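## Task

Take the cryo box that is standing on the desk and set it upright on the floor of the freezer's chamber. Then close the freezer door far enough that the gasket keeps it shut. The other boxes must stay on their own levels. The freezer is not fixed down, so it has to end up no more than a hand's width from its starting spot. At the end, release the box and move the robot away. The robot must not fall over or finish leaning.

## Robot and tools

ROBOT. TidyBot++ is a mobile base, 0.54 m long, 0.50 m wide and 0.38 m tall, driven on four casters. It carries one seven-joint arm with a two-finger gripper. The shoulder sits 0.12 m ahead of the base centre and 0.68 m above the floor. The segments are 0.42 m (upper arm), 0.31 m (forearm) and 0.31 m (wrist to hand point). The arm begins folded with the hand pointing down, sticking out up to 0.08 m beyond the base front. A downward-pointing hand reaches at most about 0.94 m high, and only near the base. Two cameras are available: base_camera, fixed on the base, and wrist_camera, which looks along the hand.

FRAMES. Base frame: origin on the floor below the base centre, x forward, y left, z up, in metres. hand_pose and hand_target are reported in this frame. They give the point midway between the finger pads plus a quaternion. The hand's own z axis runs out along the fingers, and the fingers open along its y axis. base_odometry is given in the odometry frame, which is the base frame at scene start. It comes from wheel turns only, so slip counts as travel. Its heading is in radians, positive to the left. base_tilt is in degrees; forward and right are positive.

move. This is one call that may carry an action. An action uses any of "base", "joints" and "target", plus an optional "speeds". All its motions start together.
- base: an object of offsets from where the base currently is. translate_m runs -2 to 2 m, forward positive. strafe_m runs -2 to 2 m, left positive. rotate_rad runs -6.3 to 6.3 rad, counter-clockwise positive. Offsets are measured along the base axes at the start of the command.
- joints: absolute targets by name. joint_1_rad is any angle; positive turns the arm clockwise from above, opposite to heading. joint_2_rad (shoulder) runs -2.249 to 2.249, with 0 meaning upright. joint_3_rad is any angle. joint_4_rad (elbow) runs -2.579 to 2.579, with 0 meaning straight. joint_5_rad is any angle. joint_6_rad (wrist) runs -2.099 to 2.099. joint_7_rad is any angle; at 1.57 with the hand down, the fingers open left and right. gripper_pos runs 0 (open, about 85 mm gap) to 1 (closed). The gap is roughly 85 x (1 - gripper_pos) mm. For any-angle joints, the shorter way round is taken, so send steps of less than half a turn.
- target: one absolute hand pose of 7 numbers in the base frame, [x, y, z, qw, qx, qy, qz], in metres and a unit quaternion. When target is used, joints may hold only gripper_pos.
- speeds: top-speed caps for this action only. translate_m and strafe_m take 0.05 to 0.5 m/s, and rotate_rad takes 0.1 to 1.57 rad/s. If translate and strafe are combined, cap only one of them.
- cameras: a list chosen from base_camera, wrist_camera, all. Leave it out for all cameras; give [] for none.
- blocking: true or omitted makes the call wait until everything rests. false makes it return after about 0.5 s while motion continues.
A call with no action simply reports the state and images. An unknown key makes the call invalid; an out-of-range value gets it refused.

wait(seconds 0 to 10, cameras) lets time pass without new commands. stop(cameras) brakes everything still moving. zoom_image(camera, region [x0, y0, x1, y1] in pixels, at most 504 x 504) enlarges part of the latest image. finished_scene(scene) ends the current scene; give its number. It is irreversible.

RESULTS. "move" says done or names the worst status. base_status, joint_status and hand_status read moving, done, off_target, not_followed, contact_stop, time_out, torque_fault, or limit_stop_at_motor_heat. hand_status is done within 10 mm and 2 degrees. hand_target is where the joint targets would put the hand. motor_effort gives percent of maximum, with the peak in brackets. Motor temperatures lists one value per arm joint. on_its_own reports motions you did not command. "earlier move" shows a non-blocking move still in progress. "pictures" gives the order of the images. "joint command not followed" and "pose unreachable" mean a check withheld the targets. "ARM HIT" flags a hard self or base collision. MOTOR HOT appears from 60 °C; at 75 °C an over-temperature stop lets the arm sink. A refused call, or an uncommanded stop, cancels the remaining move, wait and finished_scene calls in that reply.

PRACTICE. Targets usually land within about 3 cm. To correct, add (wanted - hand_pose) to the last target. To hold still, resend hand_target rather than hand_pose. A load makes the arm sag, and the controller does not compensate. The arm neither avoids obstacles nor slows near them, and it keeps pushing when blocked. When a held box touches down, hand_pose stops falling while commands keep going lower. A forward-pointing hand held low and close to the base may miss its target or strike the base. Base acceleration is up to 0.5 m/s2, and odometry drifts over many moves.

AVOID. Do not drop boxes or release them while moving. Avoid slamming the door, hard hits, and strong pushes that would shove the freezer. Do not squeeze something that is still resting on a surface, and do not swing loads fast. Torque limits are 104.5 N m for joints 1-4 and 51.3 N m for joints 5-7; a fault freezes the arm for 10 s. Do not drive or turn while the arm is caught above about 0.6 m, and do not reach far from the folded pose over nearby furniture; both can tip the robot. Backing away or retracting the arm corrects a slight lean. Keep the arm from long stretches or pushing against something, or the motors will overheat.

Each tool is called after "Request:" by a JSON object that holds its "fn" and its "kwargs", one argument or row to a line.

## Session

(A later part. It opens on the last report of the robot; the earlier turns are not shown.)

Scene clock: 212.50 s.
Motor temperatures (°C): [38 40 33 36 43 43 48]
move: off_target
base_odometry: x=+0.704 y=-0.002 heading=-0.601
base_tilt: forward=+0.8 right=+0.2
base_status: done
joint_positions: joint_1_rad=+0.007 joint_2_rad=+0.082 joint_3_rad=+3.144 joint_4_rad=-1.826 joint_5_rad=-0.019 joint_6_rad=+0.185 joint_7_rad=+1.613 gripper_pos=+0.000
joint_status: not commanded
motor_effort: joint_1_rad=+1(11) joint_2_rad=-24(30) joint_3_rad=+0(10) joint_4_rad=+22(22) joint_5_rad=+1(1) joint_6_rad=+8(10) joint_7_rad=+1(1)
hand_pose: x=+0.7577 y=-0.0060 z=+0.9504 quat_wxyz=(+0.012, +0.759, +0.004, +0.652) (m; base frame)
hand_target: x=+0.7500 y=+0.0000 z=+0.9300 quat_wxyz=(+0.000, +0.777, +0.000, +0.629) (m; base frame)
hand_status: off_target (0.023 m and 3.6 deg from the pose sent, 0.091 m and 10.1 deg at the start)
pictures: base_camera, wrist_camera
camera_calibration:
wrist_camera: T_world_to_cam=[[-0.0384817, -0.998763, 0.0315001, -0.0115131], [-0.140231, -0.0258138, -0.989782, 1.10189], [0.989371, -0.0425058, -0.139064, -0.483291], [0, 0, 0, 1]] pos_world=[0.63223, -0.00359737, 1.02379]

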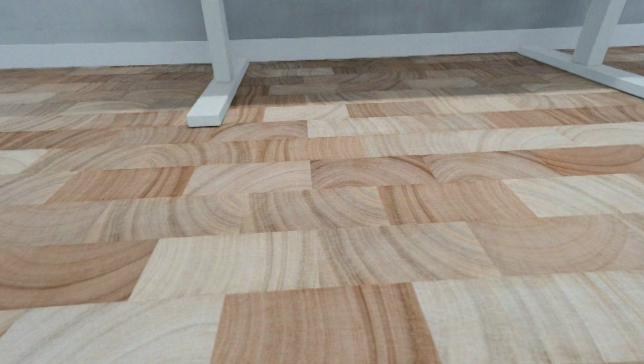

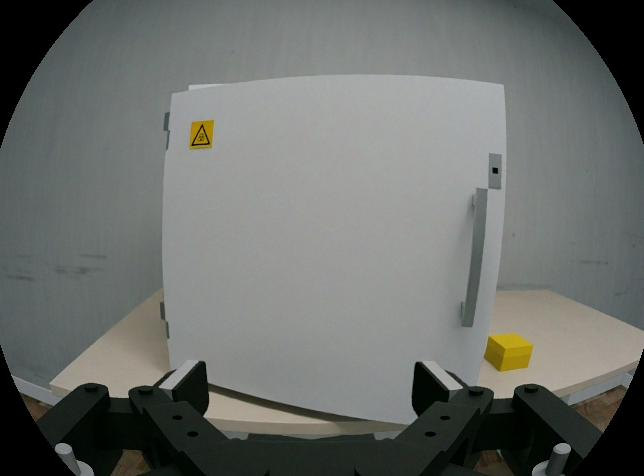

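Request:
{"fn": "move", "kwargs": {
  "base": {"translate_m": 0.045, "strafe_m": 0.163, "rotate_rad": -0.39},
  "target": [0.85, 0.030, 0.985, 0, 0.7071, 0, 0.7071]
}}

Scene clock: 258.97 s.
Motor temperatures (°C): [38 40 33 36 43 43 48]
move: off_target
base_odometry: x=+0.833 y=+0.107 heading=-0.992
base_tilt: forward=+0.8 right=+0.1
base_status: done
joint_positions: joint_1_rad=-0.149 joint_2_rad=+0.295 joint_3_rad=+3.252 joint_4_rad=-1.637 joint_5_rad=-0.085 joint_6_rad=+0.270 joint_7_rad=+1.613 gripper_pos=+0.000
joint_status: not commanded
motor_effort: joint_1_rad=+0(3) joint_2_rad=-32(33) joint_3_rad=+1(2) joint_4_rad=+21(23) joint_5_rad=+0(1) joint_6_rad=+9(9) joint_7_rad=+0(1)
hand_pose: x=+0.8454 y=+0.0339 z=+0.9454 quat_wxyz=(-0.007, +0.738, +0.004, +0.675) (m; base frame)
hand_target: x=+0.8500 y=+0.0300 z=+0.9850 quat_wxyz=(+0.000, +0.707, +0.000, +0.707) (m; base frame)
hand_status: off_target (0.040 m and 5.3 deg from the pose sent, 0.105 m and 8.8 deg at the start)
pictures: base_camera, wrist_camera
camera_calibration:
wrist_camera: T_world_to_cam=[[-0.0124302, -0.999922, 0.00123664, 0.038456], [-0.0789773, -0.000251097, -0.996876, 1.06436], [0.996799, -0.012489, -0.078968, -0.633159], [0, 0, 0, 1]] pos_world=[0.71567, 0.0308127, 1.01099]

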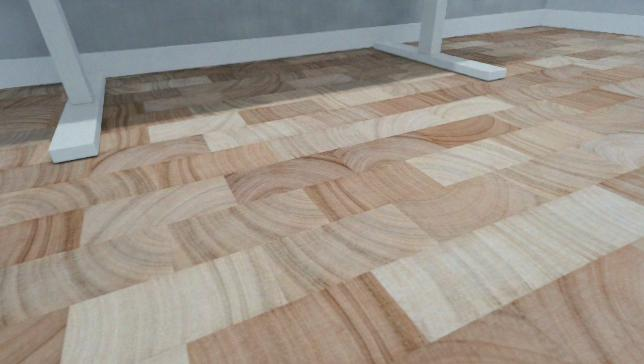

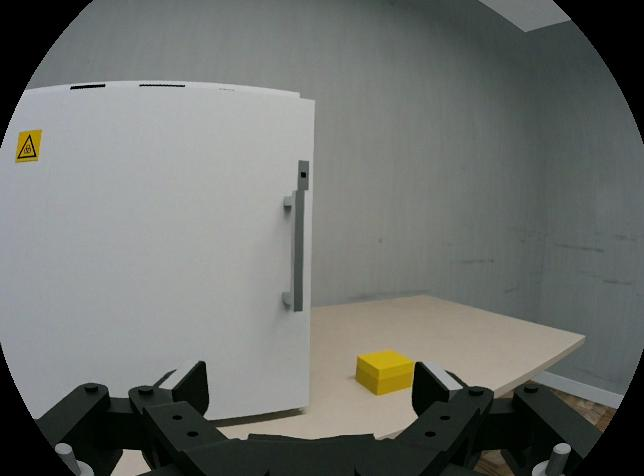

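Request:
{"fn": "zoom_image", "kwargs": {
  "camera": "wrist_camera",
  "region": [0, 60, 360, 440]
}}

Scaled by 1.326.

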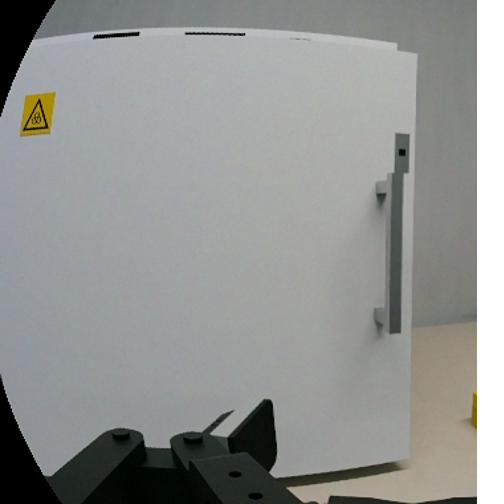

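Request:
{"fn": "move", "kwargs": {
  "base": {"translate_m": 0.280, "strafe_m": -0.357, "rotate_rad": 0.392},
  "target": [0.90, 0.025, 0.99, 0, 0.7071, 0, 0.7071]
}}

Scene clock: 294.77 s.
Motor temperatures (°C): [38 40 33 37 43 43 48]
move: off_target
base_odometry: x=+0.687 y=-0.323 heading=-0.599
base_tilt: forward=+0.8 right=+0.2
base_status: done
joint_positions: joint_1_rad=-0.123 joint_2_rad=+0.402 joint_3_rad=+3.252 joint_4_rad=-1.456 joint_5_rad=-0.085 joint_6_rad=+0.270 joint_7_rad=+1.613 gripper_pos=+0.000
joint_status: not commanded
motor_effort: joint_1_rad=+1(8) joint_2_rad=-36(37) joint_3_rad=+1(6) joint_4_rad=+21(22) joint_5_rad=+1(1) joint_6_rad=+9(10) joint_7_rad=+0(1)
hand_pose: x=+0.8964 y=+0.0236 z=+0.9758 quat_wxyz=(+0.002, +0.712, +0.001, +0.702) (m; base frame)
hand_target: x=+0.9000 y=+0.0250 z=+0.9900 quat_wxyz=(+0.000, +0.707, +0.000, +0.707) (m; base frame)
hand_status: off_target (0.015 m and 0.9 deg from the pose sent, 0.071 m and 5.3 deg at the start)
pictures: base_camera, wrist_camera
camera_calibration:
wrist_camera: T_world_to_cam=[[-0.0314025, -0.999472, 0.00830298, 0.038892], [-0.00377357, -0.00818846, -0.999959, 1.03442], [0.9995, -0.0314325, -0.00351444, -0.757345], [0, 0, 0, 1]] pos_world=[0.76209, 0.0235365, 1.03139]

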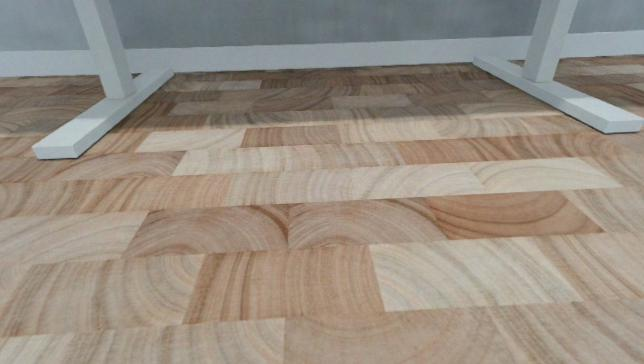

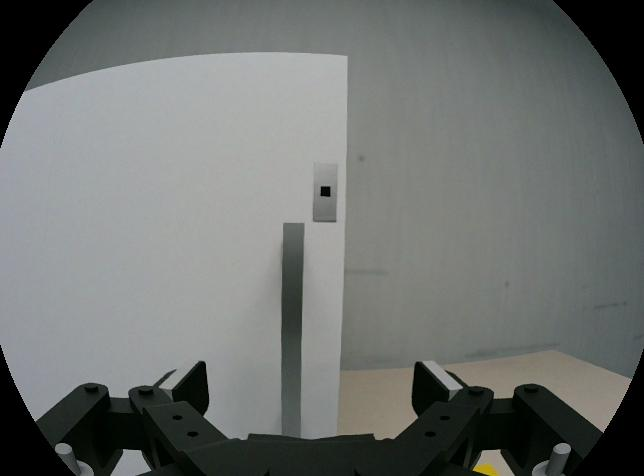

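Request:
{"fn": "move", "kwargs": {
  "target": [0.982, 0.032, 0.990, 0, 0.7071, 0, 0.7071],
  "cameras": ["wrist_camera"]
}}

Scene clock: 301.57 s.
Motor temperatures (°C): [38 40 33 37 43 43 48]
move: done
base_odometry: x=+0.687 y=-0.323 heading=-0.599
base_tilt: forward=+0.8 right=+0.2
base_status: not commanded
joint_positions: joint_1_rad=-0.123 joint_2_rad=+0.606 joint_3_rad=+3.270 joint_4_rad=-1.123 joint_5_rad=-0.085 joint_6_rad=+0.166 joint_7_rad=+1.613 gripper_pos=+0.000
joint_status: not commanded
motor_effort: joint_1_rad=+1(1) joint_2_rad=-42(44) joint_3_rad=+2(2) joint_4_rad=+22(22) joint_5_rad=+1(1) joint_6_rad=+8(10) joint_7_rad=+0(1)
hand_pose: x=+0.9800 y=+0.0344 z=+0.9823 quat_wxyz=(+0.009, +0.703, +0.013, +0.711) (m; base frame)
hand_target: x=+0.9820 y=+0.0320 z=+0.9900 quat_wxyz=(+0.000, +0.707, +0.000, +0.707) (m; base frame)
hand_status: done (0.008 m and 1.9 deg from the pose sent, 0.087 m and 0.9 deg at the start)
pictures: wrist_camera
camera_calibration:
wrist_camera: T_world_to_cam=[[-0.0251911, -0.999081, 0.0346688, 0.0202384], [0.0230917, -0.0352521, -0.999112, 1.01512], [0.999416, -0.0243681, 0.0239585, -0.867678], [0, 0, 0, 1]] pos_world=[0.84424, 0.0348611, 1.0343]

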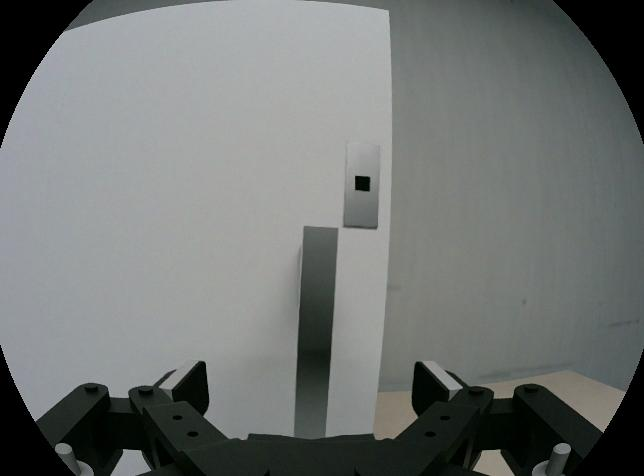

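Request:
{"fn": "move", "kwargs": {
  "joints": {"gripper_pos": 0.92},
  "cameras": ["wrist_camera"]
}}

Request:
{"fn": "move", "kwargs": {
  "base": {"translate_m": -0.057, "strafe_m": 0.129, "rotate_rad": -0.12},
  "speeds": {"translate_m": 0.12, "rotate_rad": 0.1},
  "cameras": ["wrist_camera"]
}}

Request:
{"fn": "move", "kwargs": {
  "base": {"translate_m": -0.098, "strafe_m": 0.276, "rotate_rad": -0.25},
  "speeds": {"translate_m": 0.12, "rotate_rad": 0.1},
  "cameras": []
}}

Request:
{"fn": "move", "kwargs": {
  "base": {"translate_m": -0.098, "strafe_m": 0.276, "rotate_rad": -0.25},
  "speeds": {"translate_m": 0.12, "rotate_rad": 0.1},
  "cameras": []
}}

Request:
{"fn": "move", "kwargs": {
  "base": {"translate_m": -0.098, "strafe_m": 0.280, "rotate_rad": -0.25},
  "speeds": {"translate_m": 0.12, "rotate_rad": 0.1},
  "cameras": []
}}

Request:
{"fn": "move", "kwargs": {
  "base": {"translate_m": -0.098, "strafe_m": 0.286, "rotate_rad": -0.25},
  "speeds": {"translate_m": 0.12, "rotate_rad": 0.1},
  "cameras": ["wrist_camera"]
}}

Scene clock: 319.70 s.
Motor temperatures (°C): [38 40 33 37 43 43 48]
move: off_target
base_odometry: x=+0.687 y=-0.323 heading=-0.599
base_tilt: forward=+0.8 right=+0.2
base_status: not commanded
joint_positions: joint_1_rad=-0.123 joint_2_rad=+0.605 joint_3_rad=+3.270 joint_4_rad=-1.122 joint_5_rad=-0.085 joint_6_rad=+0.162 joint_7_rad=+1.597 gripper_pos=+0.888
joint_status: gripper_pos off_target (ended at +0.888, target +0.920)
motor_effort: joint_1_rad=+0(1) joint_2_rad=-41(43) joint_3_rad=+2(3) joint_4_rad=+22(23) joint_5_rad=+3(4) joint_6_rad=+9(10) joint_7_rad=+3(4)
hand_pose: x=+0.9798 y=+0.0342 z=+0.9820 quat_wxyz=(+0.004, +0.704, +0.007, +0.710) (m; base frame)
hand_target: x=+0.9820 y=+0.0320 z=+0.9900 quat_wxyz=(+0.000, +0.707, +0.000, +0.707) (m; base frame)
hand_status: not commanded
pictures: wrist_camera
camera_calibration:
wrist_camera: T_world_to_cam=[[-0.0251549, -0.99951, 0.0186485, 0.0357758], [0.0204998, -0.0191662, -0.999606, 1.01733], [0.999473, -0.0247627, 0.0209719, -0.864579], [0, 0, 0, 1]] pos_world=[0.844168, 0.0338473, 1.03439]

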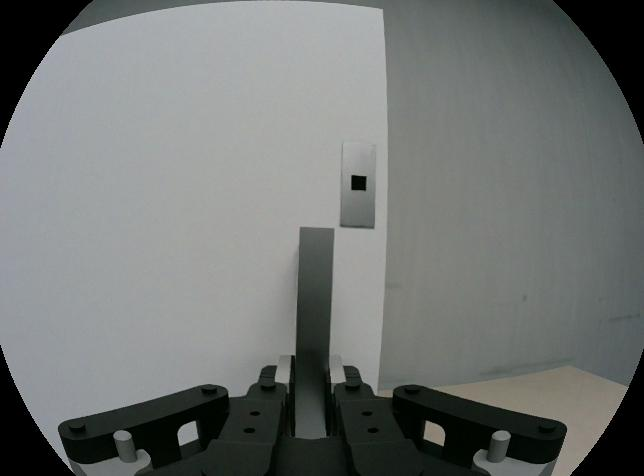

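Scene clock: 321.47 s.
Motor temperatures (°C): [38 40 33 37 43 43 48]
move: done
base_odometry: x=+0.713 y=-0.184 heading=-0.720
base_tilt: forward=+0.8 right=+0.2
base_status: done
joint_positions: joint_1_rad=-0.123 joint_2_rad=+0.617 joint_3_rad=+3.278 joint_4_rad=-1.100 joint_5_rad=-0.085 joint_6_rad=+0.148 joint_7_rad=+1.597 gripper_pos=+0.888
joint_status: not commanded
motor_effort: joint_1_rad=-2(5) joint_2_rad=-42(46) joint_3_rad=+1(5) joint_4_rad=+23(25) joint_5_rad=+4(5) joint_6_rad=+9(11) joint_7_rad=+4(4)
hand_pose: x=+0.9844 y=+0.0311 z=+0.9820 quat_wxyz=(+0.008, +0.704, +0.007, +0.710) (m; base frame)
hand_target: x=+0.9820 y=+0.0320 z=+0.9900 quat_wxyz=(+0.000, +0.707, +0.000, +0.707) (m; base frame)
hand_status: not commanded
pictures: wrist_camera
camera_calibration:
wrist_camera: T_world_to_cam=[[-0.0301983, -0.99925, 0.0242368, 0.0322651], [0.0182176, -0.024794, -0.999527, 1.01953], [0.999378, -0.0297425, 0.0189526, -0.867035], [0, 0, 0, 1]] pos_world=[0.848897, 0.0317315, 1.0347]

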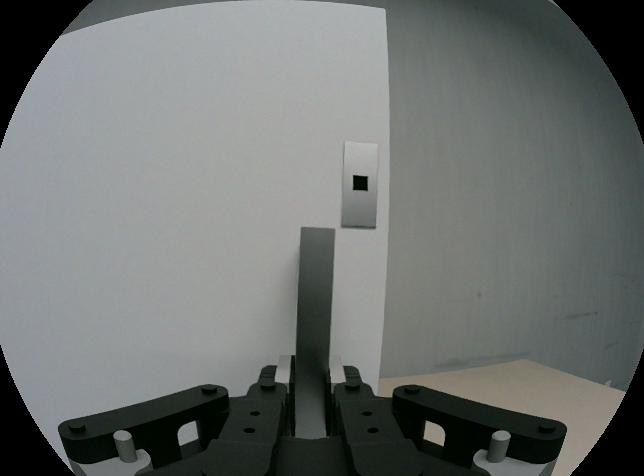

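Scene clock: 324.47 s.
Motor temperatures (°C): [38 40 33 37 43 43 48]
move: done
base_odometry: x=+0.821 y=+0.088 heading=-0.970
base_tilt: forward=+0.8 right=+0.2
base_status: done
joint_positions: joint_1_rad=-0.124 joint_2_rad=+0.617 joint_3_rad=+3.280 joint_4_rad=-1.100 joint_5_rad=-0.085 joint_6_rad=+0.148 joint_7_rad=+1.597 gripper_pos=+0.888
joint_status: not commanded
motor_effort: joint_1_rad=+1(6) joint_2_rad=-44(45) joint_3_rad=+3(6) joint_4_rad=+22(24) joint_5_rad=+4(5) joint_6_rad=+9(10) joint_7_rad=+4(5)
hand_pose: x=+0.9844 y=+0.0310 z=+0.9821 quat_wxyz=(+0.008, +0.704, +0.007, +0.710) (m; base frame)
hand_target: x=+0.9820 y=+0.0320 z=+0.9900 quat_wxyz=(+0.000, +0.707, +0.000, +0.707) (m; base frame)
hand_status: not commanded
pictures: none
No camera images: "cameras" was empty.

Scene clock: 327.47 s.
Motor temperatures (°C): [38 40 33 37 43 43 48]
move: done
base_odometry: x=+0.993 y=+0.325 heading=-1.221
base_tilt: forward=+0.8 right=+0.1
base_status: done
joint_positions: joint_1_rad=-0.130 joint_2_rad=+0.617 joint_3_rad=+3.280 joint_4_rad=-1.100 joint_5_rad=-0.085 joint_6_rad=+0.148 joint_7_rad=+1.597 gripper_pos=+0.888
joint_status: not commanded
motor_effort: joint_1_rad=+2(4) joint_2_rad=-44(45) joint_3_rad=+4(5) joint_4_rad=+22(23) joint_5_rad=+4(5) joint_6_rad=+9(10) joint_7_rad=+4(5)
hand_pose: x=+0.9842 y=+0.0359 z=+0.9821 quat_wxyz=(+0.006, +0.704, +0.009, +0.710) (m; base frame)
hand_target: x=+0.9820 y=+0.0320 z=+0.9900 quat_wxyz=(+0.000, +0.707, +0.000, +0.707) (m; base frame)
hand_status: not commanded
pictures: none
No camera images: "cameras" was empty.

Scene clock: 330.50 s.
Motor temperatures (°C): [38 41 33 37 43 43 48]
move: done
base_odometry: x=+1.223 y=+0.513 heading=-1.471
base_tilt: forward=+0.8 right=+0.1
base_status: done
joint_positions: joint_1_rad=-0.137 joint_2_rad=+0.617 joint_3_rad=+3.280 joint_4_rad=-1.100 joint_5_rad=-0.085 joint_6_rad=+0.148 joint_7_rad=+1.597 gripper_pos=+0.888
joint_status: not commanded
motor_effort: joint_1_rad=+1(7) joint_2_rad=-43(45) joint_3_rad=+3(7) joint_4_rad=+21(24) joint_5_rad=+4(5) joint_6_rad=+8(10) joint_7_rad=+4(5)
hand_pose: x=+0.9839 y=+0.0423 z=+0.9821 quat_wxyz=(+0.004, +0.705, +0.012, +0.710) (m; base frame)
hand_target: x=+0.9820 y=+0.0320 z=+0.9900 quat_wxyz=(+0.000, +0.707, +0.000, +0.707) (m; base frame)
hand_status: not commanded
pictures: none
No camera images: "cameras" was empty.

Scene clock: 333.60 s.
Motor temperatures (°C): [38 41 33 37 43 43 48]
move: done
base_odometry: x=+1.497 y=+0.639 heading=-1.723
base_tilt: forward=+0.8 right=+0.1
base_status: done
joint_positions: joint_1_rad=-0.143 joint_2_rad=+0.617 joint_3_rad=+3.280 joint_4_rad=-1.100 joint_5_rad=-0.085 joint_6_rad=+0.148 joint_7_rad=+1.597 gripper_pos=+0.888
joint_status: not commanded
motor_effort: joint_1_rad=+3(8) joint_2_rad=-43(45) joint_3_rad=+3(6) joint_4_rad=+21(23) joint_5_rad=+4(5) joint_6_rad=+7(10) joint_7_rad=+4(4)
hand_pose: x=+0.9837 y=+0.0473 z=+0.9820 quat_wxyz=(+0.001, +0.705, +0.014, +0.710) (m; base frame)
hand_target: x=+0.9820 y=+0.0320 z=+0.9900 quat_wxyz=(+0.000, +0.707, +0.000, +0.707) (m; base frame)
hand_status: not commanded
pictures: wrist_camera
camera_calibration:
wrist_camera: T_world_to_cam=[[-0.0118952, -0.999608, 0.0253571, 0.0293065], [0.0182406, -0.0255716, -0.999507, 1.0199], [0.999763, -0.0114268, 0.0185376, -0.866649], [0, 0, 0, 1]] pos_world=[0.848188, 0.0454726, 1.03472]

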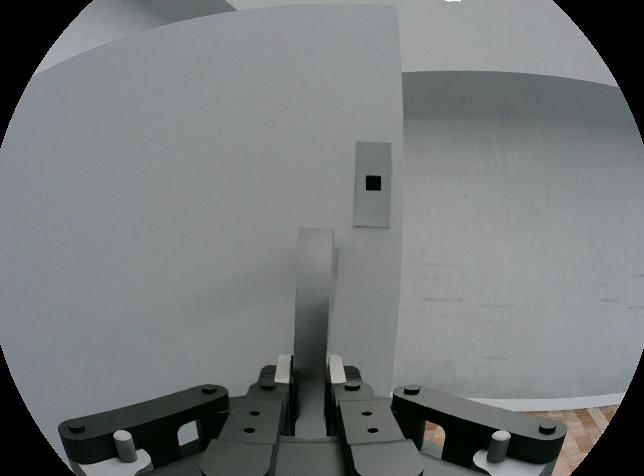

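Request:
{"fn": "move", "kwargs": {
  "base": {"translate_m": -0.098, "strafe_m": 0.286, "rotate_rad": -0.25},
  "speeds": {"translate_m": 0.12, "rotate_rad": 0.1},
  "cameras": []
}}

Request:
{"fn": "move", "kwargs": {
  "joints": {"gripper_pos": 0.7},
  "cameras": ["wrist_camera"]
}}

Scene clock: 342.50 s.
Motor temperatures (°C): [38 41 33 37 43 43 48]
move: done
base_odometry: x=+1.795 y=+0.693 heading=-1.974
base_tilt: forward=+0.8 right=+0.1
base_status: done
joint_positions: joint_1_rad=-0.152 joint_2_rad=+0.617 joint_3_rad=+3.276 joint_4_rad=-1.099 joint_5_rad=-0.085 joint_6_rad=+0.148 joint_7_rad=+1.597 gripper_pos=+0.888
joint_status: not commanded
motor_effort: joint_1_rad=+4(10) joint_2_rad=-42(45) joint_3_rad=+4(7) joint_4_rad=+20(22) joint_5_rad=+3(4) joint_6_rad=+8(9) joint_7_rad=+3(4)
hand_pose: x=+0.9831 y=+0.0569 z=+0.9820 quat_wxyz=(-0.003, +0.705, +0.017, +0.709) (m; base frame)
hand_target: x=+0.9820 y=+0.0320 z=+0.9900 quat_wxyz=(+0.000, +0.707, +0.000, +0.707) (m; base frame)
hand_status: not commanded
pictures: none
No camera images: "cameras" was empty.

Scene clock: 343.17 s.
Motor temperatures (°C): [38 41 33 37 43 43 48]
move: done
base_odometry: x=+1.795 y=+0.693 heading=-1.974
base_tilt: forward=+0.8 right=+0.1
base_status: not commanded
joint_positions: joint_1_rad=-0.145 joint_2_rad=+0.617 joint_3_rad=+3.277 joint_4_rad=-1.099 joint_5_rad=-0.085 joint_6_rad=+0.148 joint_7_rad=+1.597 gripper_pos=+0.700
joint_status: all done
motor_effort: joint_1_rad=+3(4) joint_2_rad=-42(44) joint_3_rad=+3(4) joint_4_rad=+22(22) joint_5_rad=+0(4) joint_6_rad=+9(10) joint_7_rad=+0(3)
hand_pose: x=+0.9835 y=+0.0502 z=+0.9820 quat_wxyz=(+0.000, +0.705, +0.015, +0.709) (m; base frame)
hand_target: x=+0.9820 y=+0.0320 z=+0.9900 quat_wxyz=(+0.000, +0.707, +0.000, +0.707) (m; base frame)
hand_status: not commanded
pictures: wrist_camera
camera_calibration:
wrist_camera: T_world_to_cam=[[-0.00810139, -0.999678, 0.0240529, 0.0297391], [0.0182328, -0.0241974, -0.999541, 1.01995], [0.999801, -0.00765912, 0.0184229, -0.866566], [0, 0, 0, 1]] pos_world=[0.848038, 0.0477726, 1.03474]

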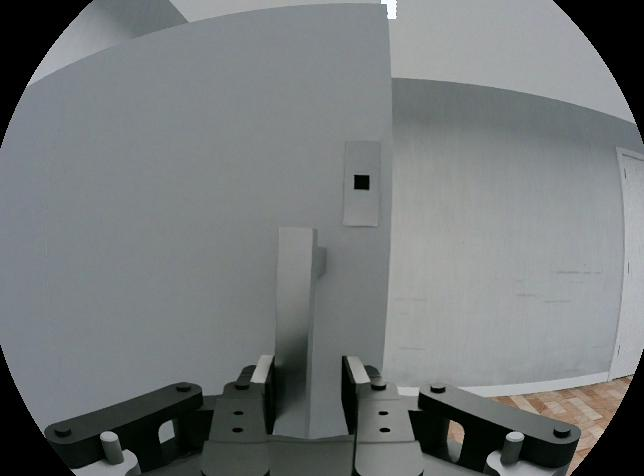

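Request:
{"fn": "move", "kwargs": {
  "target": [0.982, 0.050, 0.990, 0, 0.7071, 0, 0.7071],
  "joints": {"gripper_pos": 0.0},
  "cameras": ["wrist_camera"]
}}

Request:
{"fn": "move", "kwargs": {
  "target": [0.80, 0.045, 0.98, 0, 0.7071, 0, 0.7071]
}}

Scene clock: 347.83 s.
Motor temperatures (°C): [38 41 33 37 43 43 48]
move: off_target
base_odometry: x=+1.795 y=+0.693 heading=-1.974
base_tilt: forward=+0.8 right=+0.1
base_status: not commanded
joint_positions: joint_1_rad=-0.191 joint_2_rad=+0.617 joint_3_rad=+3.360 joint_4_rad=-1.099 joint_5_rad=-0.086 joint_6_rad=+0.148 joint_7_rad=+1.597 gripper_pos=+0.000
joint_status: all done
motor_effort: joint_1_rad=+1(3) joint_2_rad=-43(43) joint_3_rad=+2(3) joint_4_rad=+22(22) joint_5_rad=+0(1) joint_6_rad=+9(10) joint_7_rad=+0(1)
hand_pose: x=+0.9829 y=+0.0464 z=+0.9861 quat_wxyz=(+0.023, +0.702, +0.024, +0.712) (m; base frame)
hand_target: x=+0.9820 y=+0.0500 z=+0.9900 quat_wxyz=(+0.000, +0.707, +0.000, +0.707) (m; base frame)
hand_status: off_target (0.005 m and 3.9 deg from the pose sent, 0.008 m and 1.7 deg at the start)
pictures: wrist_camera
camera_calibration:
wrist_camera: T_world_to_cam=[[-0.0295429, -0.997139, 0.0695765, 0.00192456], [0.0251839, -0.0703274, -0.997206, 1.01694], [0.999246, -0.0277082, 0.0271895, -0.87322], [0, 0, 0, 1]] pos_world=[0.847008, 0.0492422, 1.0377]

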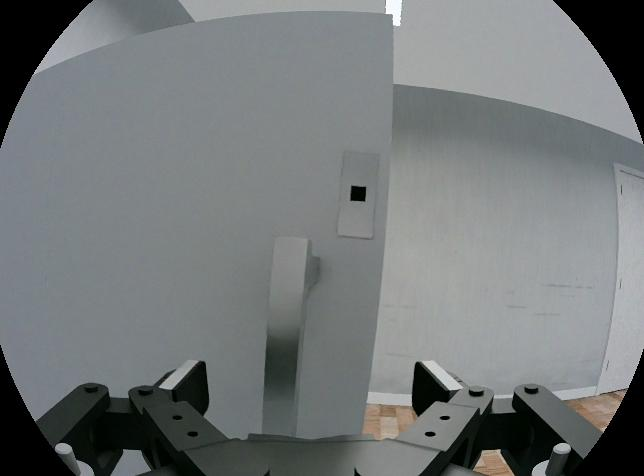

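Scene clock: 349.77 s.
Motor temperatures (°C): [38 41 33 37 43 43 48]
move: off_target
base_odometry: x=+1.795 y=+0.693 heading=-1.974
base_tilt: forward=+0.8 right=+0.1
base_status: not commanded
joint_positions: joint_1_rad=-0.209 joint_2_rad=+0.200 joint_3_rad=+3.290 joint_4_rad=-1.739 joint_5_rad=-0.212 joint_6_rad=+0.329 joint_7_rad=+1.718 gripper_pos=+0.000
joint_status: not commanded
motor_effort: joint_1_rad=+1(1) joint_2_rad=-28(43) joint_3_rad=+1(3) joint_4_rad=+21(22) joint_5_rad=+1(1) joint_6_rad=+8(10) joint_7_rad=+0(1)
hand_pose: x=+0.8066 y=+0.0322 z=+0.9679 quat_wxyz=(-0.005, +0.722, -0.010, +0.692) (m; base frame)
hand_target: x=+0.8000 y=+0.0450 z=+0.9800 quat_wxyz=(+0.000, +0.707, +0.000, +0.707) (m; base frame)
hand_status: off_target (0.019 m and 2.8 deg from the pose sent, 0.183 m and 3.9 deg at the start)
pictures: base_camera, wrist_camera
camera_calibration:
wrist_camera: T_world_to_cam=[[-0.0363588, -0.999206, -0.0163142, 0.0725451], [-0.0317742, 0.0174726, -0.999342, 1.0474], [0.998834, -0.0358165, -0.0323843, -0.63868], [0, 0, 0, 1]] pos_world=[0.673853, 0.0313114, 1.02721]

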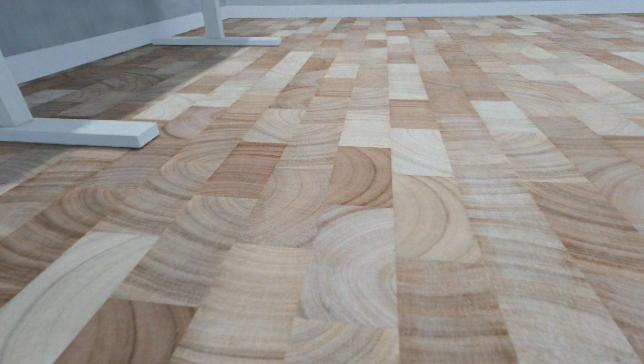

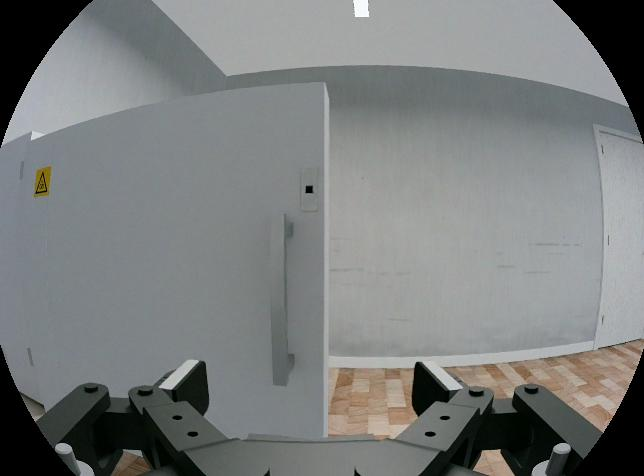

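Request:
{"fn": "move", "kwargs": {
  "base": {"strafe_m": -0.9},
  "target": [0.75, 0.0, 0.93, 0, 0.7771, 0, 0.6293],
  "cameras": ["wrist_camera"]
}}

Request:
{"fn": "move", "kwargs": {
  "base": {"translate_m": 1.07, "strafe_m": -0.10, "rotate_rad": 1.374}
}}

Scene clock: 361.93 s.
Motor temperatures (°C): [38 41 33 37 43 43 48]
move: off_target
base_odometry: x=+0.967 y=+1.046 heading=-1.975
base_tilt: forward=+0.8 right=+0.1
base_status: done
joint_positions: joint_1_rad=+0.000 joint_2_rad=+0.083 joint_3_rad=+3.154 joint_4_rad=-1.825 joint_5_rad=-0.022 joint_6_rad=+0.186 joint_7_rad=+1.613 gripper_pos=+0.000
joint_status: not commanded
motor_effort: joint_1_rad=+1(4) joint_2_rad=-24(30) joint_3_rad=+0(3) joint_4_rad=+21(22) joint_5_rad=+0(1) joint_6_rad=+8(10) joint_7_rad=+1(1)
hand_pose: x=+0.7585 y=-0.0070 z=+0.9502 quat_wxyz=(+0.013, +0.759, +0.003, +0.652) (m; base frame)
hand_target: x=+0.7500 y=+0.0000 z=+0.9300 quat_wxyz=(+0.000, +0.777, +0.000, +0.629) (m; base frame)
hand_status: off_target (0.023 m and 3.6 deg from the pose sent, 0.075 m and 9.6 deg at the start)
pictures: wrist_camera
camera_calibration:
wrist_camera: T_world_to_cam=[[-0.0409696, -0.998692, 0.0305796, -0.0097828], [-0.140197, -0.0245565, -0.989819, 1.10176], [0.989276, -0.0448397, -0.139008, -0.484117], [0, 0, 0, 1]] pos_world=[0.632988, -0.00442227, 1.02355]

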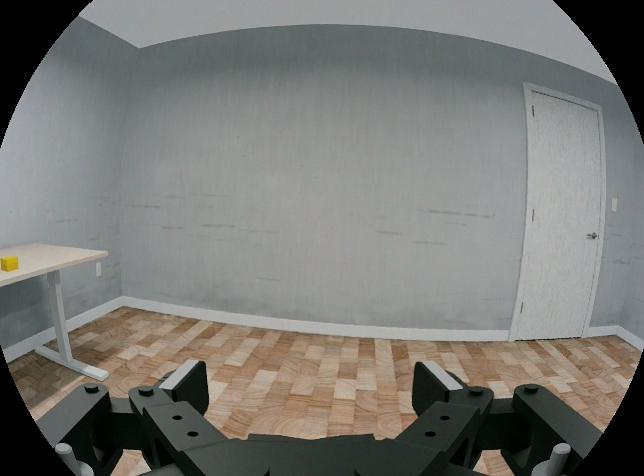

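Scene clock: 365.63 s.
Motor temperatures (°C): [38 41 33 37 43 43 48]
move: done
base_odometry: x=+0.455 y=+0.102 heading=-0.599
base_tilt: forward=+0.8 right=+0.2
base_status: done
joint_positions: joint_1_rad=+0.009 joint_2_rad=+0.078 joint_3_rad=+3.145 joint_4_rad=-1.828 joint_5_rad=-0.020 joint_6_rad=+0.185 joint_7_rad=+1.613 gripper_pos=+0.000
joint_status: not commanded
motor_effort: joint_1_rad=+0(4) joint_2_rad=-23(26) joint_3_rad=+0(3) joint_4_rad=+21(22) joint_5_rad=+0(1) joint_6_rad=+8(10) joint_7_rad=+0(1)
hand_pose: x=+0.7564 y=-0.0076 z=+0.9515 quat_wxyz=(+0.013, +0.758, +0.003, +0.652) (m; base frame)
hand_target: x=+0.7500 y=+0.0000 z=+0.9300 quat_wxyz=(+0.000, +0.777, +0.000, +0.629) (m; base frame)
hand_status: not commanded
pictures: base_camera, wrist_camera
camera_calibration:
wrist_camera: T_world_to_cam=[[-0.0411003, -0.998661, 0.0314301, -0.0111417], [-0.139075, -0.0254324, -0.989955, 1.10206], [0.989429, -0.0450586, -0.137844, -0.483155], [0, 0, 0, 1]] pos_world=[0.630858, -0.00486901, 1.02474]

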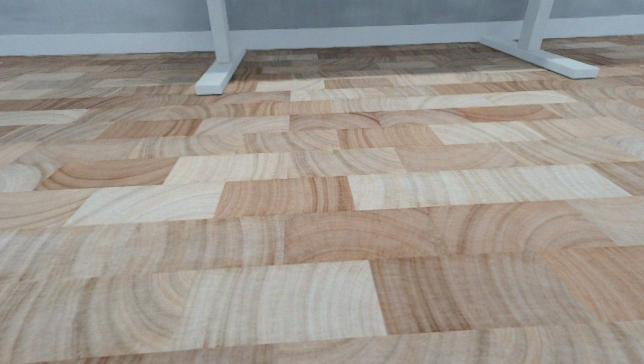

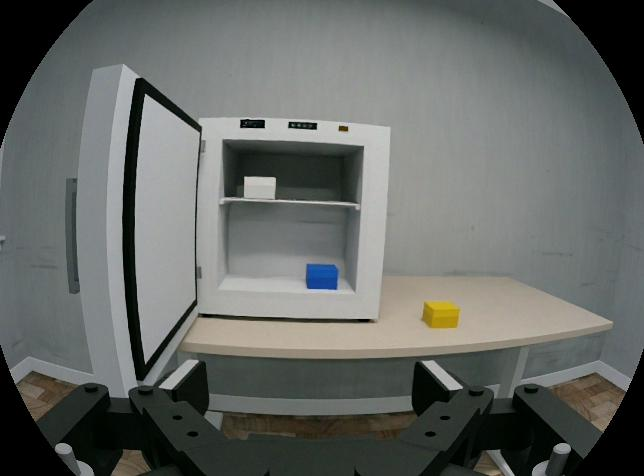

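Request:
{"fn": "zoom_image", "kwargs": {
  "camera": "wrist_camera",
  "region": [180, 90, 480, 350]
}}

Scaled by 1.680.

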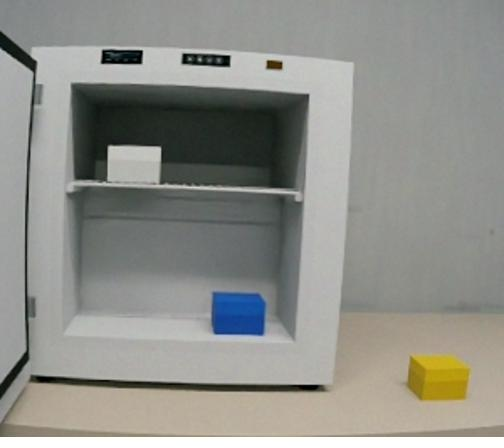

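Request:
{"fn": "move", "kwargs": {
  "base": {"translate_m": 0.42, "strafe_m": -0.350},
  "target": [0.76, 0.0, 0.88, 0, 0.7771, 0, 0.6293],
  "cameras": ["wrist_camera"]
}}

Scene clock: 383.07 s.
Motor temperatures (°C): [38 41 33 37 43 43 48]
move: off_target
base_odometry: x=+0.604 y=-0.425 heading=-0.600
base_tilt: forward=+0.8 right=+0.2
base_status: done
joint_positions: joint_1_rad=+0.006 joint_2_rad=+0.150 joint_3_rad=+3.145 joint_4_rad=-1.923 joint_5_rad=-0.020 joint_6_rad=+0.260 joint_7_rad=+1.613 gripper_pos=+0.000
joint_status: not commanded
motor_effort: joint_1_rad=+1(5) joint_2_rad=-25(27) joint_3_rad=+0(5) joint_4_rad=+20(22) joint_5_rad=+1(1) joint_6_rad=+8(10) joint_7_rad=+0(1)
hand_pose: x=+0.7596 y=-0.0063 z=+0.8718 quat_wxyz=(+0.012, +0.787, +0.004, +0.616) (m; base frame)
hand_target: x=+0.7600 y=+0.0000 z=+0.8800 quat_wxyz=(+0.000, +0.777, +0.000, +0.629) (m; base frame)
hand_status: off_target (0.010 m and 2.4 deg from the pose sent, 0.072 m and 3.7 deg at the start)
pictures: wrist_camera
camera_calibration:
wrist_camera: T_world_to_cam=[[-0.0368019, -0.998713, 0.03491, -0.0135623], [-0.229429, -0.0255566, -0.97299, 1.07751], [0.972629, -0.0438172, -0.228193, -0.405679], [0, 0, 0, 1]] pos_world=[0.641288, -0.00378315, 0.956306]

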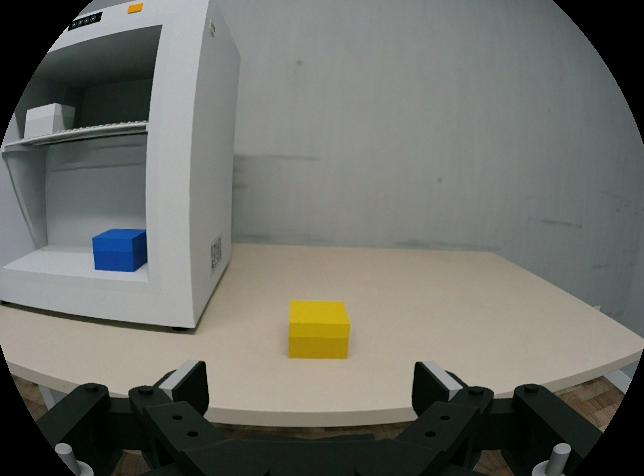

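Request:
{"fn": "move", "kwargs": {
  "target": [0.84, -0.008, 0.77, 0, 0.7771, 0, 0.6293],
  "cameras": ["wrist_camera"]
}}

Scene clock: 405.17 s.
Motor temperatures (°C): [38 40 33 37 42 43 48]
move: off_target
base_odometry: x=+0.604 y=-0.425 heading=-0.600
base_tilt: forward=+0.8 right=+0.2
base_status: not commanded
joint_positions: joint_1_rad=+0.007 joint_2_rad=+0.480 joint_3_rad=+3.145 joint_4_rad=-1.908 joint_5_rad=-0.010 joint_6_rad=+0.516 joint_7_rad=+1.613 gripper_pos=+0.000
joint_status: not commanded
motor_effort: joint_1_rad=+1(1) joint_2_rad=-33(36) joint_3_rad=+0(1) joint_4_rad=+17(20) joint_5_rad=+0(1) joint_6_rad=+8(10) joint_7_rad=+0(1)
hand_pose: x=+0.8257 y=-0.0071 z=+0.7333 quat_wxyz=(+0.016, +0.805, +0.008, +0.593) (m; base frame)
hand_target: x=+0.8400 y=-0.0080 z=+0.7700 quat_wxyz=(+0.000, +0.777, +0.000, +0.629) (m; base frame)
hand_status: off_target (0.039 m and 5.7 deg from the pose sent, 0.130 m and 2.4 deg at the start)
pictures: wrist_camera
camera_calibration:
wrist_camera: T_world_to_cam=[[-0.0318303, -0.998374, 0.0472847, -0.0202879], [-0.286617, -0.0362043, -0.957361, 0.993601], [0.957516, -0.0440257, -0.284998, -0.447475], [0, 0, 0, 1]] pos_world=[0.712601, -0.00398266, 0.824664]

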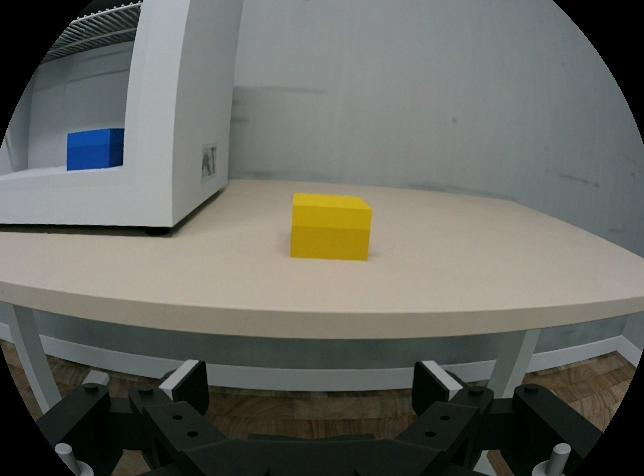

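Request:
{"fn": "move", "kwargs": {
  "base": {"translate_m": 0.12, "strafe_m": -0.022},
  "target": [0.852, -0.008, 0.782, 0, 0.7771, 0, 0.6293],
  "cameras": ["wrist_camera"],
  "speeds": {"translate_m": 0.15}
}}

Scene clock: 416.80 s.
Motor temperatures (°C): [38 40 33 37 42 43 48]
move: off_target
base_odometry: x=+0.691 y=-0.511 heading=-0.600
base_tilt: forward=+0.8 right=+0.2
base_status: done
joint_positions: joint_1_rad=+0.014 joint_2_rad=+0.482 joint_3_rad=+3.145 joint_4_rad=-1.844 joint_5_rad=-0.010 joint_6_rad=+0.517 joint_7_rad=+1.613 gripper_pos=+0.000
joint_status: not commanded
motor_effort: joint_1_rad=+0(2) joint_2_rad=-34(36) joint_3_rad=+0(1) joint_4_rad=+18(19) joint_5_rad=+0(1) joint_6_rad=+8(10) joint_7_rad=+0(1)
hand_pose: x=+0.8453 y=-0.0123 z=+0.7655 quat_wxyz=(+0.018, +0.786, +0.006, +0.618) (m; base frame)
hand_target: x=+0.8520 y=-0.0080 z=+0.7820 quat_wxyz=(+0.000, +0.777, +0.000, +0.629) (m; base frame)
hand_status: off_target (0.018 m and 2.8 deg from the pose sent, 0.055 m and 5.7 deg at the start)
pictures: wrist_camera
camera_calibration:
wrist_camera: T_world_to_cam=[[-0.0412631, -0.998085, 0.0460874, -0.0174889], [-0.226326, -0.0355908, -0.973401, 0.991162], [0.973177, -0.0505963, -0.224424, -0.51692], [0, 0, 0, 1]] pos_world=[0.726659, -0.00833349, 0.849595]

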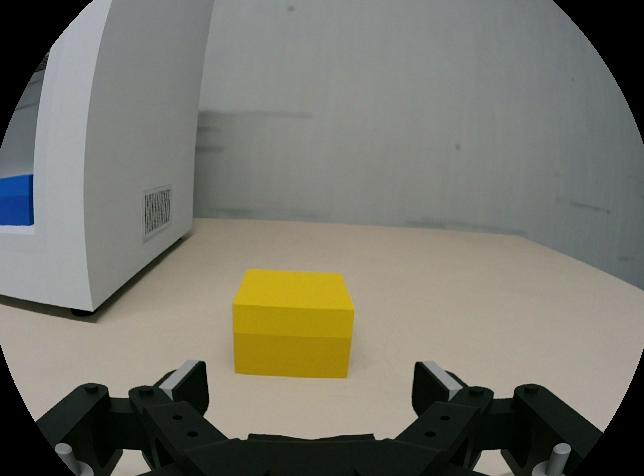

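Request:
{"fn": "move", "kwargs": {
  "base": {"strafe_m": 0.012},
  "target": [0.847, -0.005, 0.763, 0, 0.7771, 0, 0.6293],
  "cameras": ["wrist_camera"],
  "speeds": {"strafe_m": 0.1}
}}

Scene clock: 430.70 s.
Motor temperatures (°C): [38 40 33 37 42 43 48]
move: off_target
base_odometry: x=+0.698 y=-0.501 heading=-0.601
base_tilt: forward=+0.8 right=+0.1
base_status: done
joint_positions: joint_1_rad=+0.011 joint_2_rad=+0.495 joint_3_rad=+3.144 joint_4_rad=-1.854 joint_5_rad=-0.010 joint_6_rad=+0.548 joint_7_rad=+1.613 gripper_pos=+0.000
joint_status: not commanded
motor_effort: joint_1_rad=+1(4) joint_2_rad=-34(36) joint_3_rad=+0(2) joint_4_rad=+17(18) joint_5_rad=+1(1) joint_6_rad=+8(9) joint_7_rad=+0(1)
hand_pose: x=+0.8458 y=-0.0096 z=+0.7601 quat_wxyz=(+0.017, +0.784, +0.007, +0.621) (m; base frame)
hand_target: x=+0.8470 y=-0.0050 z=+0.7630 quat_wxyz=(+0.000, +0.777, +0.000, +0.629) (m; base frame)
hand_status: off_target (0.006 m and 2.5 deg from the pose sent, 0.008 m and 2.8 deg at the start)
pictures: wrist_camera
camera_calibration:
wrist_camera: T_world_to_cam=[[-0.0378981, -0.998218, 0.0461018, -0.0173045], [-0.218297, -0.0367504, -0.97519, 0.980647], [0.975146, -0.0470217, -0.216515, -0.526176], [0, 0, 0, 1]] pos_world=[0.726515, -0.00597613, 0.84319]

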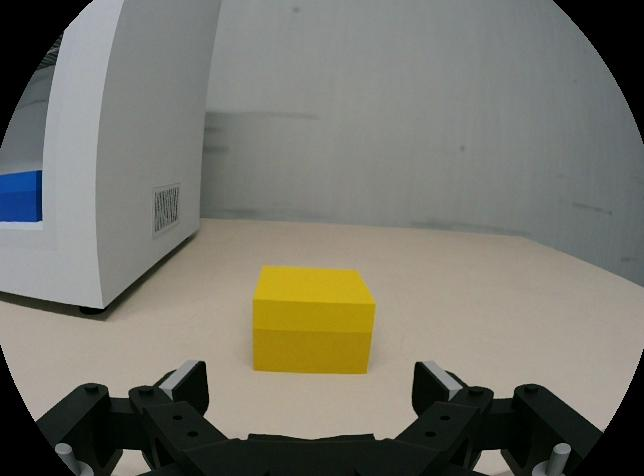

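Request:
{"fn": "move", "kwargs": {
  "target": [0.847, -0.005, 0.742, 0, 0.7771, 0, 0.6293],
  "cameras": ["wrist_camera"]
}}

Scene clock: 434.70 s.
Motor temperatures (°C): [38 40 33 37 42 43 48]
move: off_target
base_odometry: x=+0.698 y=-0.501 heading=-0.601
base_tilt: forward=+0.8 right=+0.1
base_status: not commanded
joint_positions: joint_1_rad=+0.011 joint_2_rad=+0.537 joint_3_rad=+3.144 joint_4_rad=-1.865 joint_5_rad=-0.010 joint_6_rad=+0.598 joint_7_rad=+1.613 gripper_pos=+0.000
joint_status: not commanded
motor_effort: joint_1_rad=+1(1) joint_2_rad=-34(37) joint_3_rad=+0(0) joint_4_rad=+17(18) joint_5_rad=+1(1) joint_6_rad=+9(10) joint_7_rad=+0(1)
hand_pose: x=+0.8488 y=-0.0097 z=+0.7393 quat_wxyz=(+0.017, +0.784, +0.007, +0.620) (m; base frame)
hand_target: x=+0.8470 y=-0.0050 z=+0.7420 quat_wxyz=(+0.000, +0.777, +0.000, +0.629) (m; base frame)
hand_status: off_target (0.006 m and 2.6 deg from the pose sent, 0.019 m and 2.5 deg at the start)
pictures: wrist_camera
camera_calibration:
wrist_camera: T_world_to_cam=[[-0.038053, -0.998188, 0.0466131, -0.0166195], [-0.220839, -0.0370929, -0.974605, 0.962718], [0.974568, -0.0473806, -0.219028, -0.531304], [0, 0, 0, 1]] pos_world=[0.729765, -0.00605289, 0.822674]

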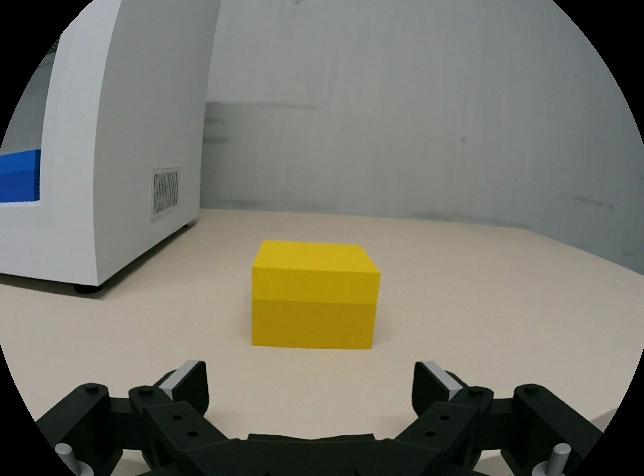

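Request:
{"fn": "move", "kwargs": {
  "base": {"translate_m": 0.075},
  "cameras": ["wrist_camera"],
  "speeds": {"translate_m": 0.1}
}}

Scene clock: 440.20 s.
Motor temperatures (°C): [38 40 33 37 42 43 48]
move: done
base_odometry: x=+0.760 y=-0.543 heading=-0.600
base_tilt: forward=+0.8 right=+0.1
base_status: done
joint_positions: joint_1_rad=+0.011 joint_2_rad=+0.539 joint_3_rad=+3.144 joint_4_rad=-1.868 joint_5_rad=-0.010 joint_6_rad=+0.598 joint_7_rad=+1.613 gripper_pos=+0.000
joint_status: not commanded
motor_effort: joint_1_rad=+1(3) joint_2_rad=-35(37) joint_3_rad=+0(2) joint_4_rad=+17(18) joint_5_rad=+1(1) joint_6_rad=+8(9) joint_7_rad=+0(1)
hand_pose: x=+0.8483 y=-0.0101 z=+0.7363 quat_wxyz=(+0.018, +0.786, +0.007, +0.618) (m; base frame)
hand_target: x=+0.8470 y=-0.0050 z=+0.7420 quat_wxyz=(+0.000, +0.777, +0.000, +0.629) (m; base frame)
hand_status: not commanded
pictures: wrist_camera
camera_calibration:
wrist_camera: T_world_to_cam=[[-0.0384504, -0.998166, 0.0467516, -0.0167065], [-0.225412, -0.0369162, -0.973564, 0.962814], [0.973505, -0.0479723, -0.223579, -0.527207], [0, 0, 0, 1]] pos_world=[0.729625, -0.0064238, 0.82027]

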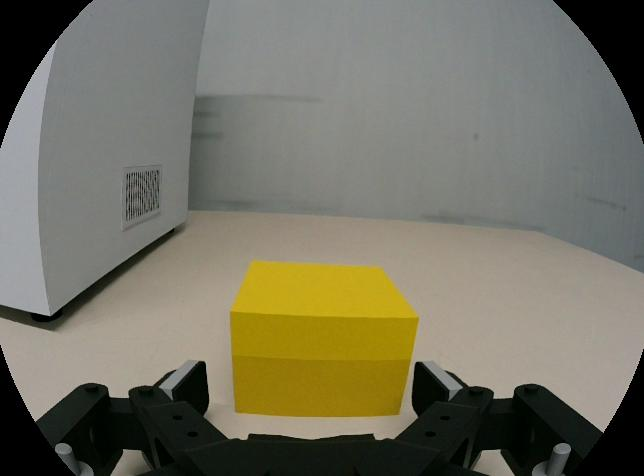

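Request:
{"fn": "move", "kwargs": {
  "base": {"translate_m": 0.03, "strafe_m": -0.006},
  "cameras": ["wrist_camera"],
  "speeds": {"translate_m": 0.08}
}}

Scene clock: 449.90 s.
Motor temperatures (°C): [38 41 33 36 42 43 48]
move: done
base_odometry: x=+0.781 y=-0.565 heading=-0.600
base_tilt: forward=+0.8 right=+0.1
base_status: done
joint_positions: joint_1_rad=+0.011 joint_2_rad=+0.540 joint_3_rad=+3.144 joint_4_rad=-1.869 joint_5_rad=-0.010 joint_6_rad=+0.598 joint_7_rad=+1.613 gripper_pos=+0.000
joint_status: not commanded
motor_effort: joint_1_rad=+0(4) joint_2_rad=-35(38) joint_3_rad=+0(2) joint_4_rad=+17(18) joint_5_rad=+1(1) joint_6_rad=+9(10) joint_7_rad=+0(1)
hand_pose: x=+0.8480 y=-0.0100 z=+0.7352 quat_wxyz=(+0.017, +0.787, +0.007, +0.617) (m; base frame)
hand_target: x=+0.8470 y=-0.0050 z=+0.7420 quat_wxyz=(+0.000, +0.777, +0.000, +0.629) (m; base frame)
hand_status: not commanded
pictures: wrist_camera
camera_calibration:
wrist_camera: T_world_to_cam=[[-0.0381949, -0.998175, 0.0467838, -0.0167777], [-0.227178, -0.0369181, -0.973153, 0.962873], [0.973104, -0.0477977, -0.225354, -0.525549], [0, 0, 0, 1]] pos_world=[0.729517, -0.0063196, 0.819374]

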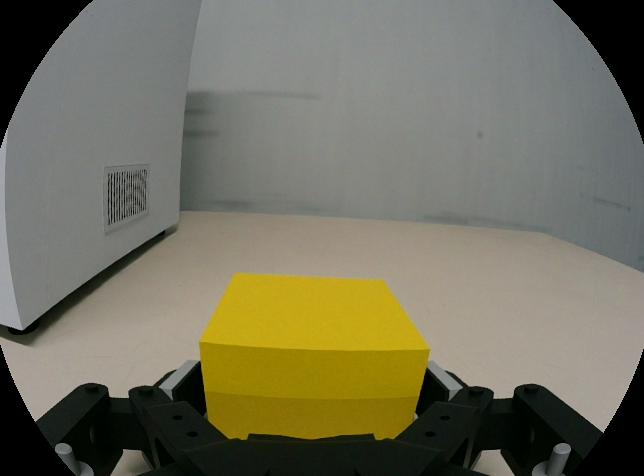

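Request:
{"fn": "move", "kwargs": {
  "base": {"translate_m": 0.036, "strafe_m": 0.001},
  "cameras": ["wrist_camera"],
  "speeds": {"translate_m": 0.08}
}}

Request:
{"fn": "move", "kwargs": {
  "joints": {"gripper_pos": 0.25},
  "cameras": ["wrist_camera"]
}}

Scene clock: 456.60 s.
Motor temperatures (°C): [38 41 33 36 42 43 48]
move: done
base_odometry: x=+0.812 y=-0.585 heading=-0.600
base_tilt: forward=+0.8 right=+0.2
base_status: done
joint_positions: joint_1_rad=+0.011 joint_2_rad=+0.540 joint_3_rad=+3.144 joint_4_rad=-1.869 joint_5_rad=-0.010 joint_6_rad=+0.598 joint_7_rad=+1.613 gripper_pos=+0.000
joint_status: not commanded
motor_effort: joint_1_rad=+1(4) joint_2_rad=-34(37) joint_3_rad=+0(3) joint_4_rad=+17(18) joint_5_rad=+1(1) joint_6_rad=+8(10) joint_7_rad=+0(1)
hand_pose: x=+0.8478 y=-0.0099 z=+0.7345 quat_wxyz=(+0.017, +0.787, +0.007, +0.617) (m; base frame)
hand_target: x=+0.8470 y=-0.0050 z=+0.7420 quat_wxyz=(+0.000, +0.777, +0.000, +0.629) (m; base frame)
hand_status: not commanded
pictures: wrist_camera
camera_calibration:
wrist_camera: T_world_to_cam=[[-0.0380111, -0.998183, 0.0467535, -0.0167933], [-0.228317, -0.0368744, -0.972888, 0.962927], [0.972845, -0.0476551, -0.2265, -0.524429], [0, 0, 0, 1]] pos_world=[0.729402, -0.00624718, 0.818822]

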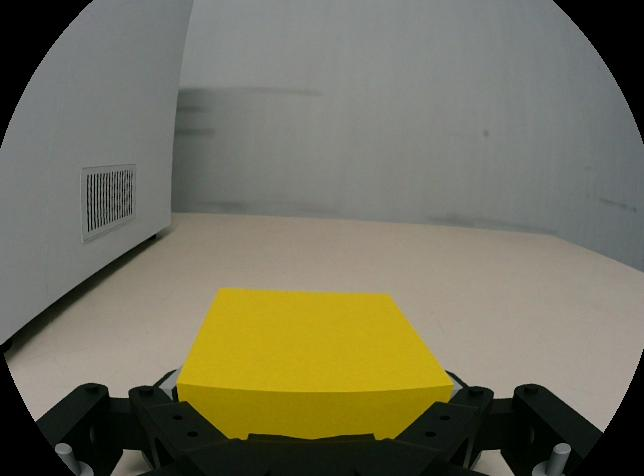

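Scene clock: 457.27 s.
Motor temperatures (°C): [38 41 33 36 42 43 48]
move: off_target
base_odometry: x=+0.812 y=-0.585 heading=-0.600
base_tilt: forward=+0.8 right=+0.1
base_status: not commanded
joint_positions: joint_1_rad=+0.011 joint_2_rad=+0.540 joint_3_rad=+3.144 joint_4_rad=-1.869 joint_5_rad=-0.010 joint_6_rad=+0.599 joint_7_rad=+1.613 gripper_pos=+0.140
joint_status: gripper_pos off_target (ended at +0.140, target +0.250)
motor_effort: joint_1_rad=+1(1) joint_2_rad=-35(35) joint_3_rad=+0(0) joint_4_rad=+17(17) joint_5_rad=+1(1) joint_6_rad=+8(9) joint_7_rad=+0(1)
hand_pose: x=+0.8479 y=-0.0099 z=+0.7351 quat_wxyz=(+0.017, +0.786, +0.007, +0.617) (m; base frame)
hand_target: x=+0.8470 y=-0.0050 z=+0.7420 quat_wxyz=(+0.000, +0.777, +0.000, +0.629) (m; base frame)
hand_status: not commanded
pictures: wrist_camera
camera_calibration:
wrist_camera: T_world_to_cam=[[-0.0380887, -0.998181, 0.0467227, -0.0167349], [-0.22682, -0.0369001, -0.973237, 0.96254], [0.973192, -0.047667, -0.225002, -0.525746], [0, 0, 0, 1]] pos_world=[0.729338, -0.00624742, 0.819268]

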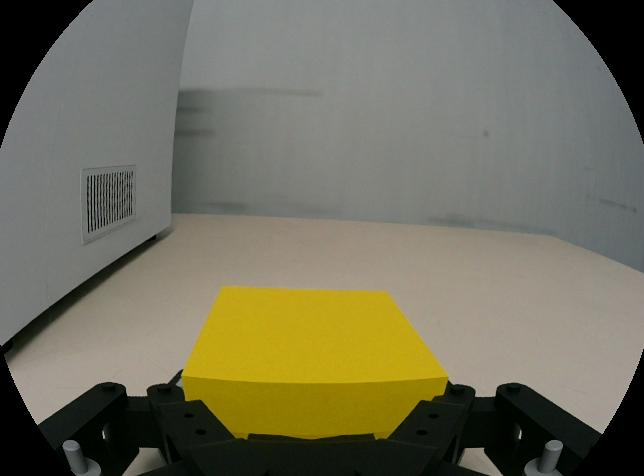

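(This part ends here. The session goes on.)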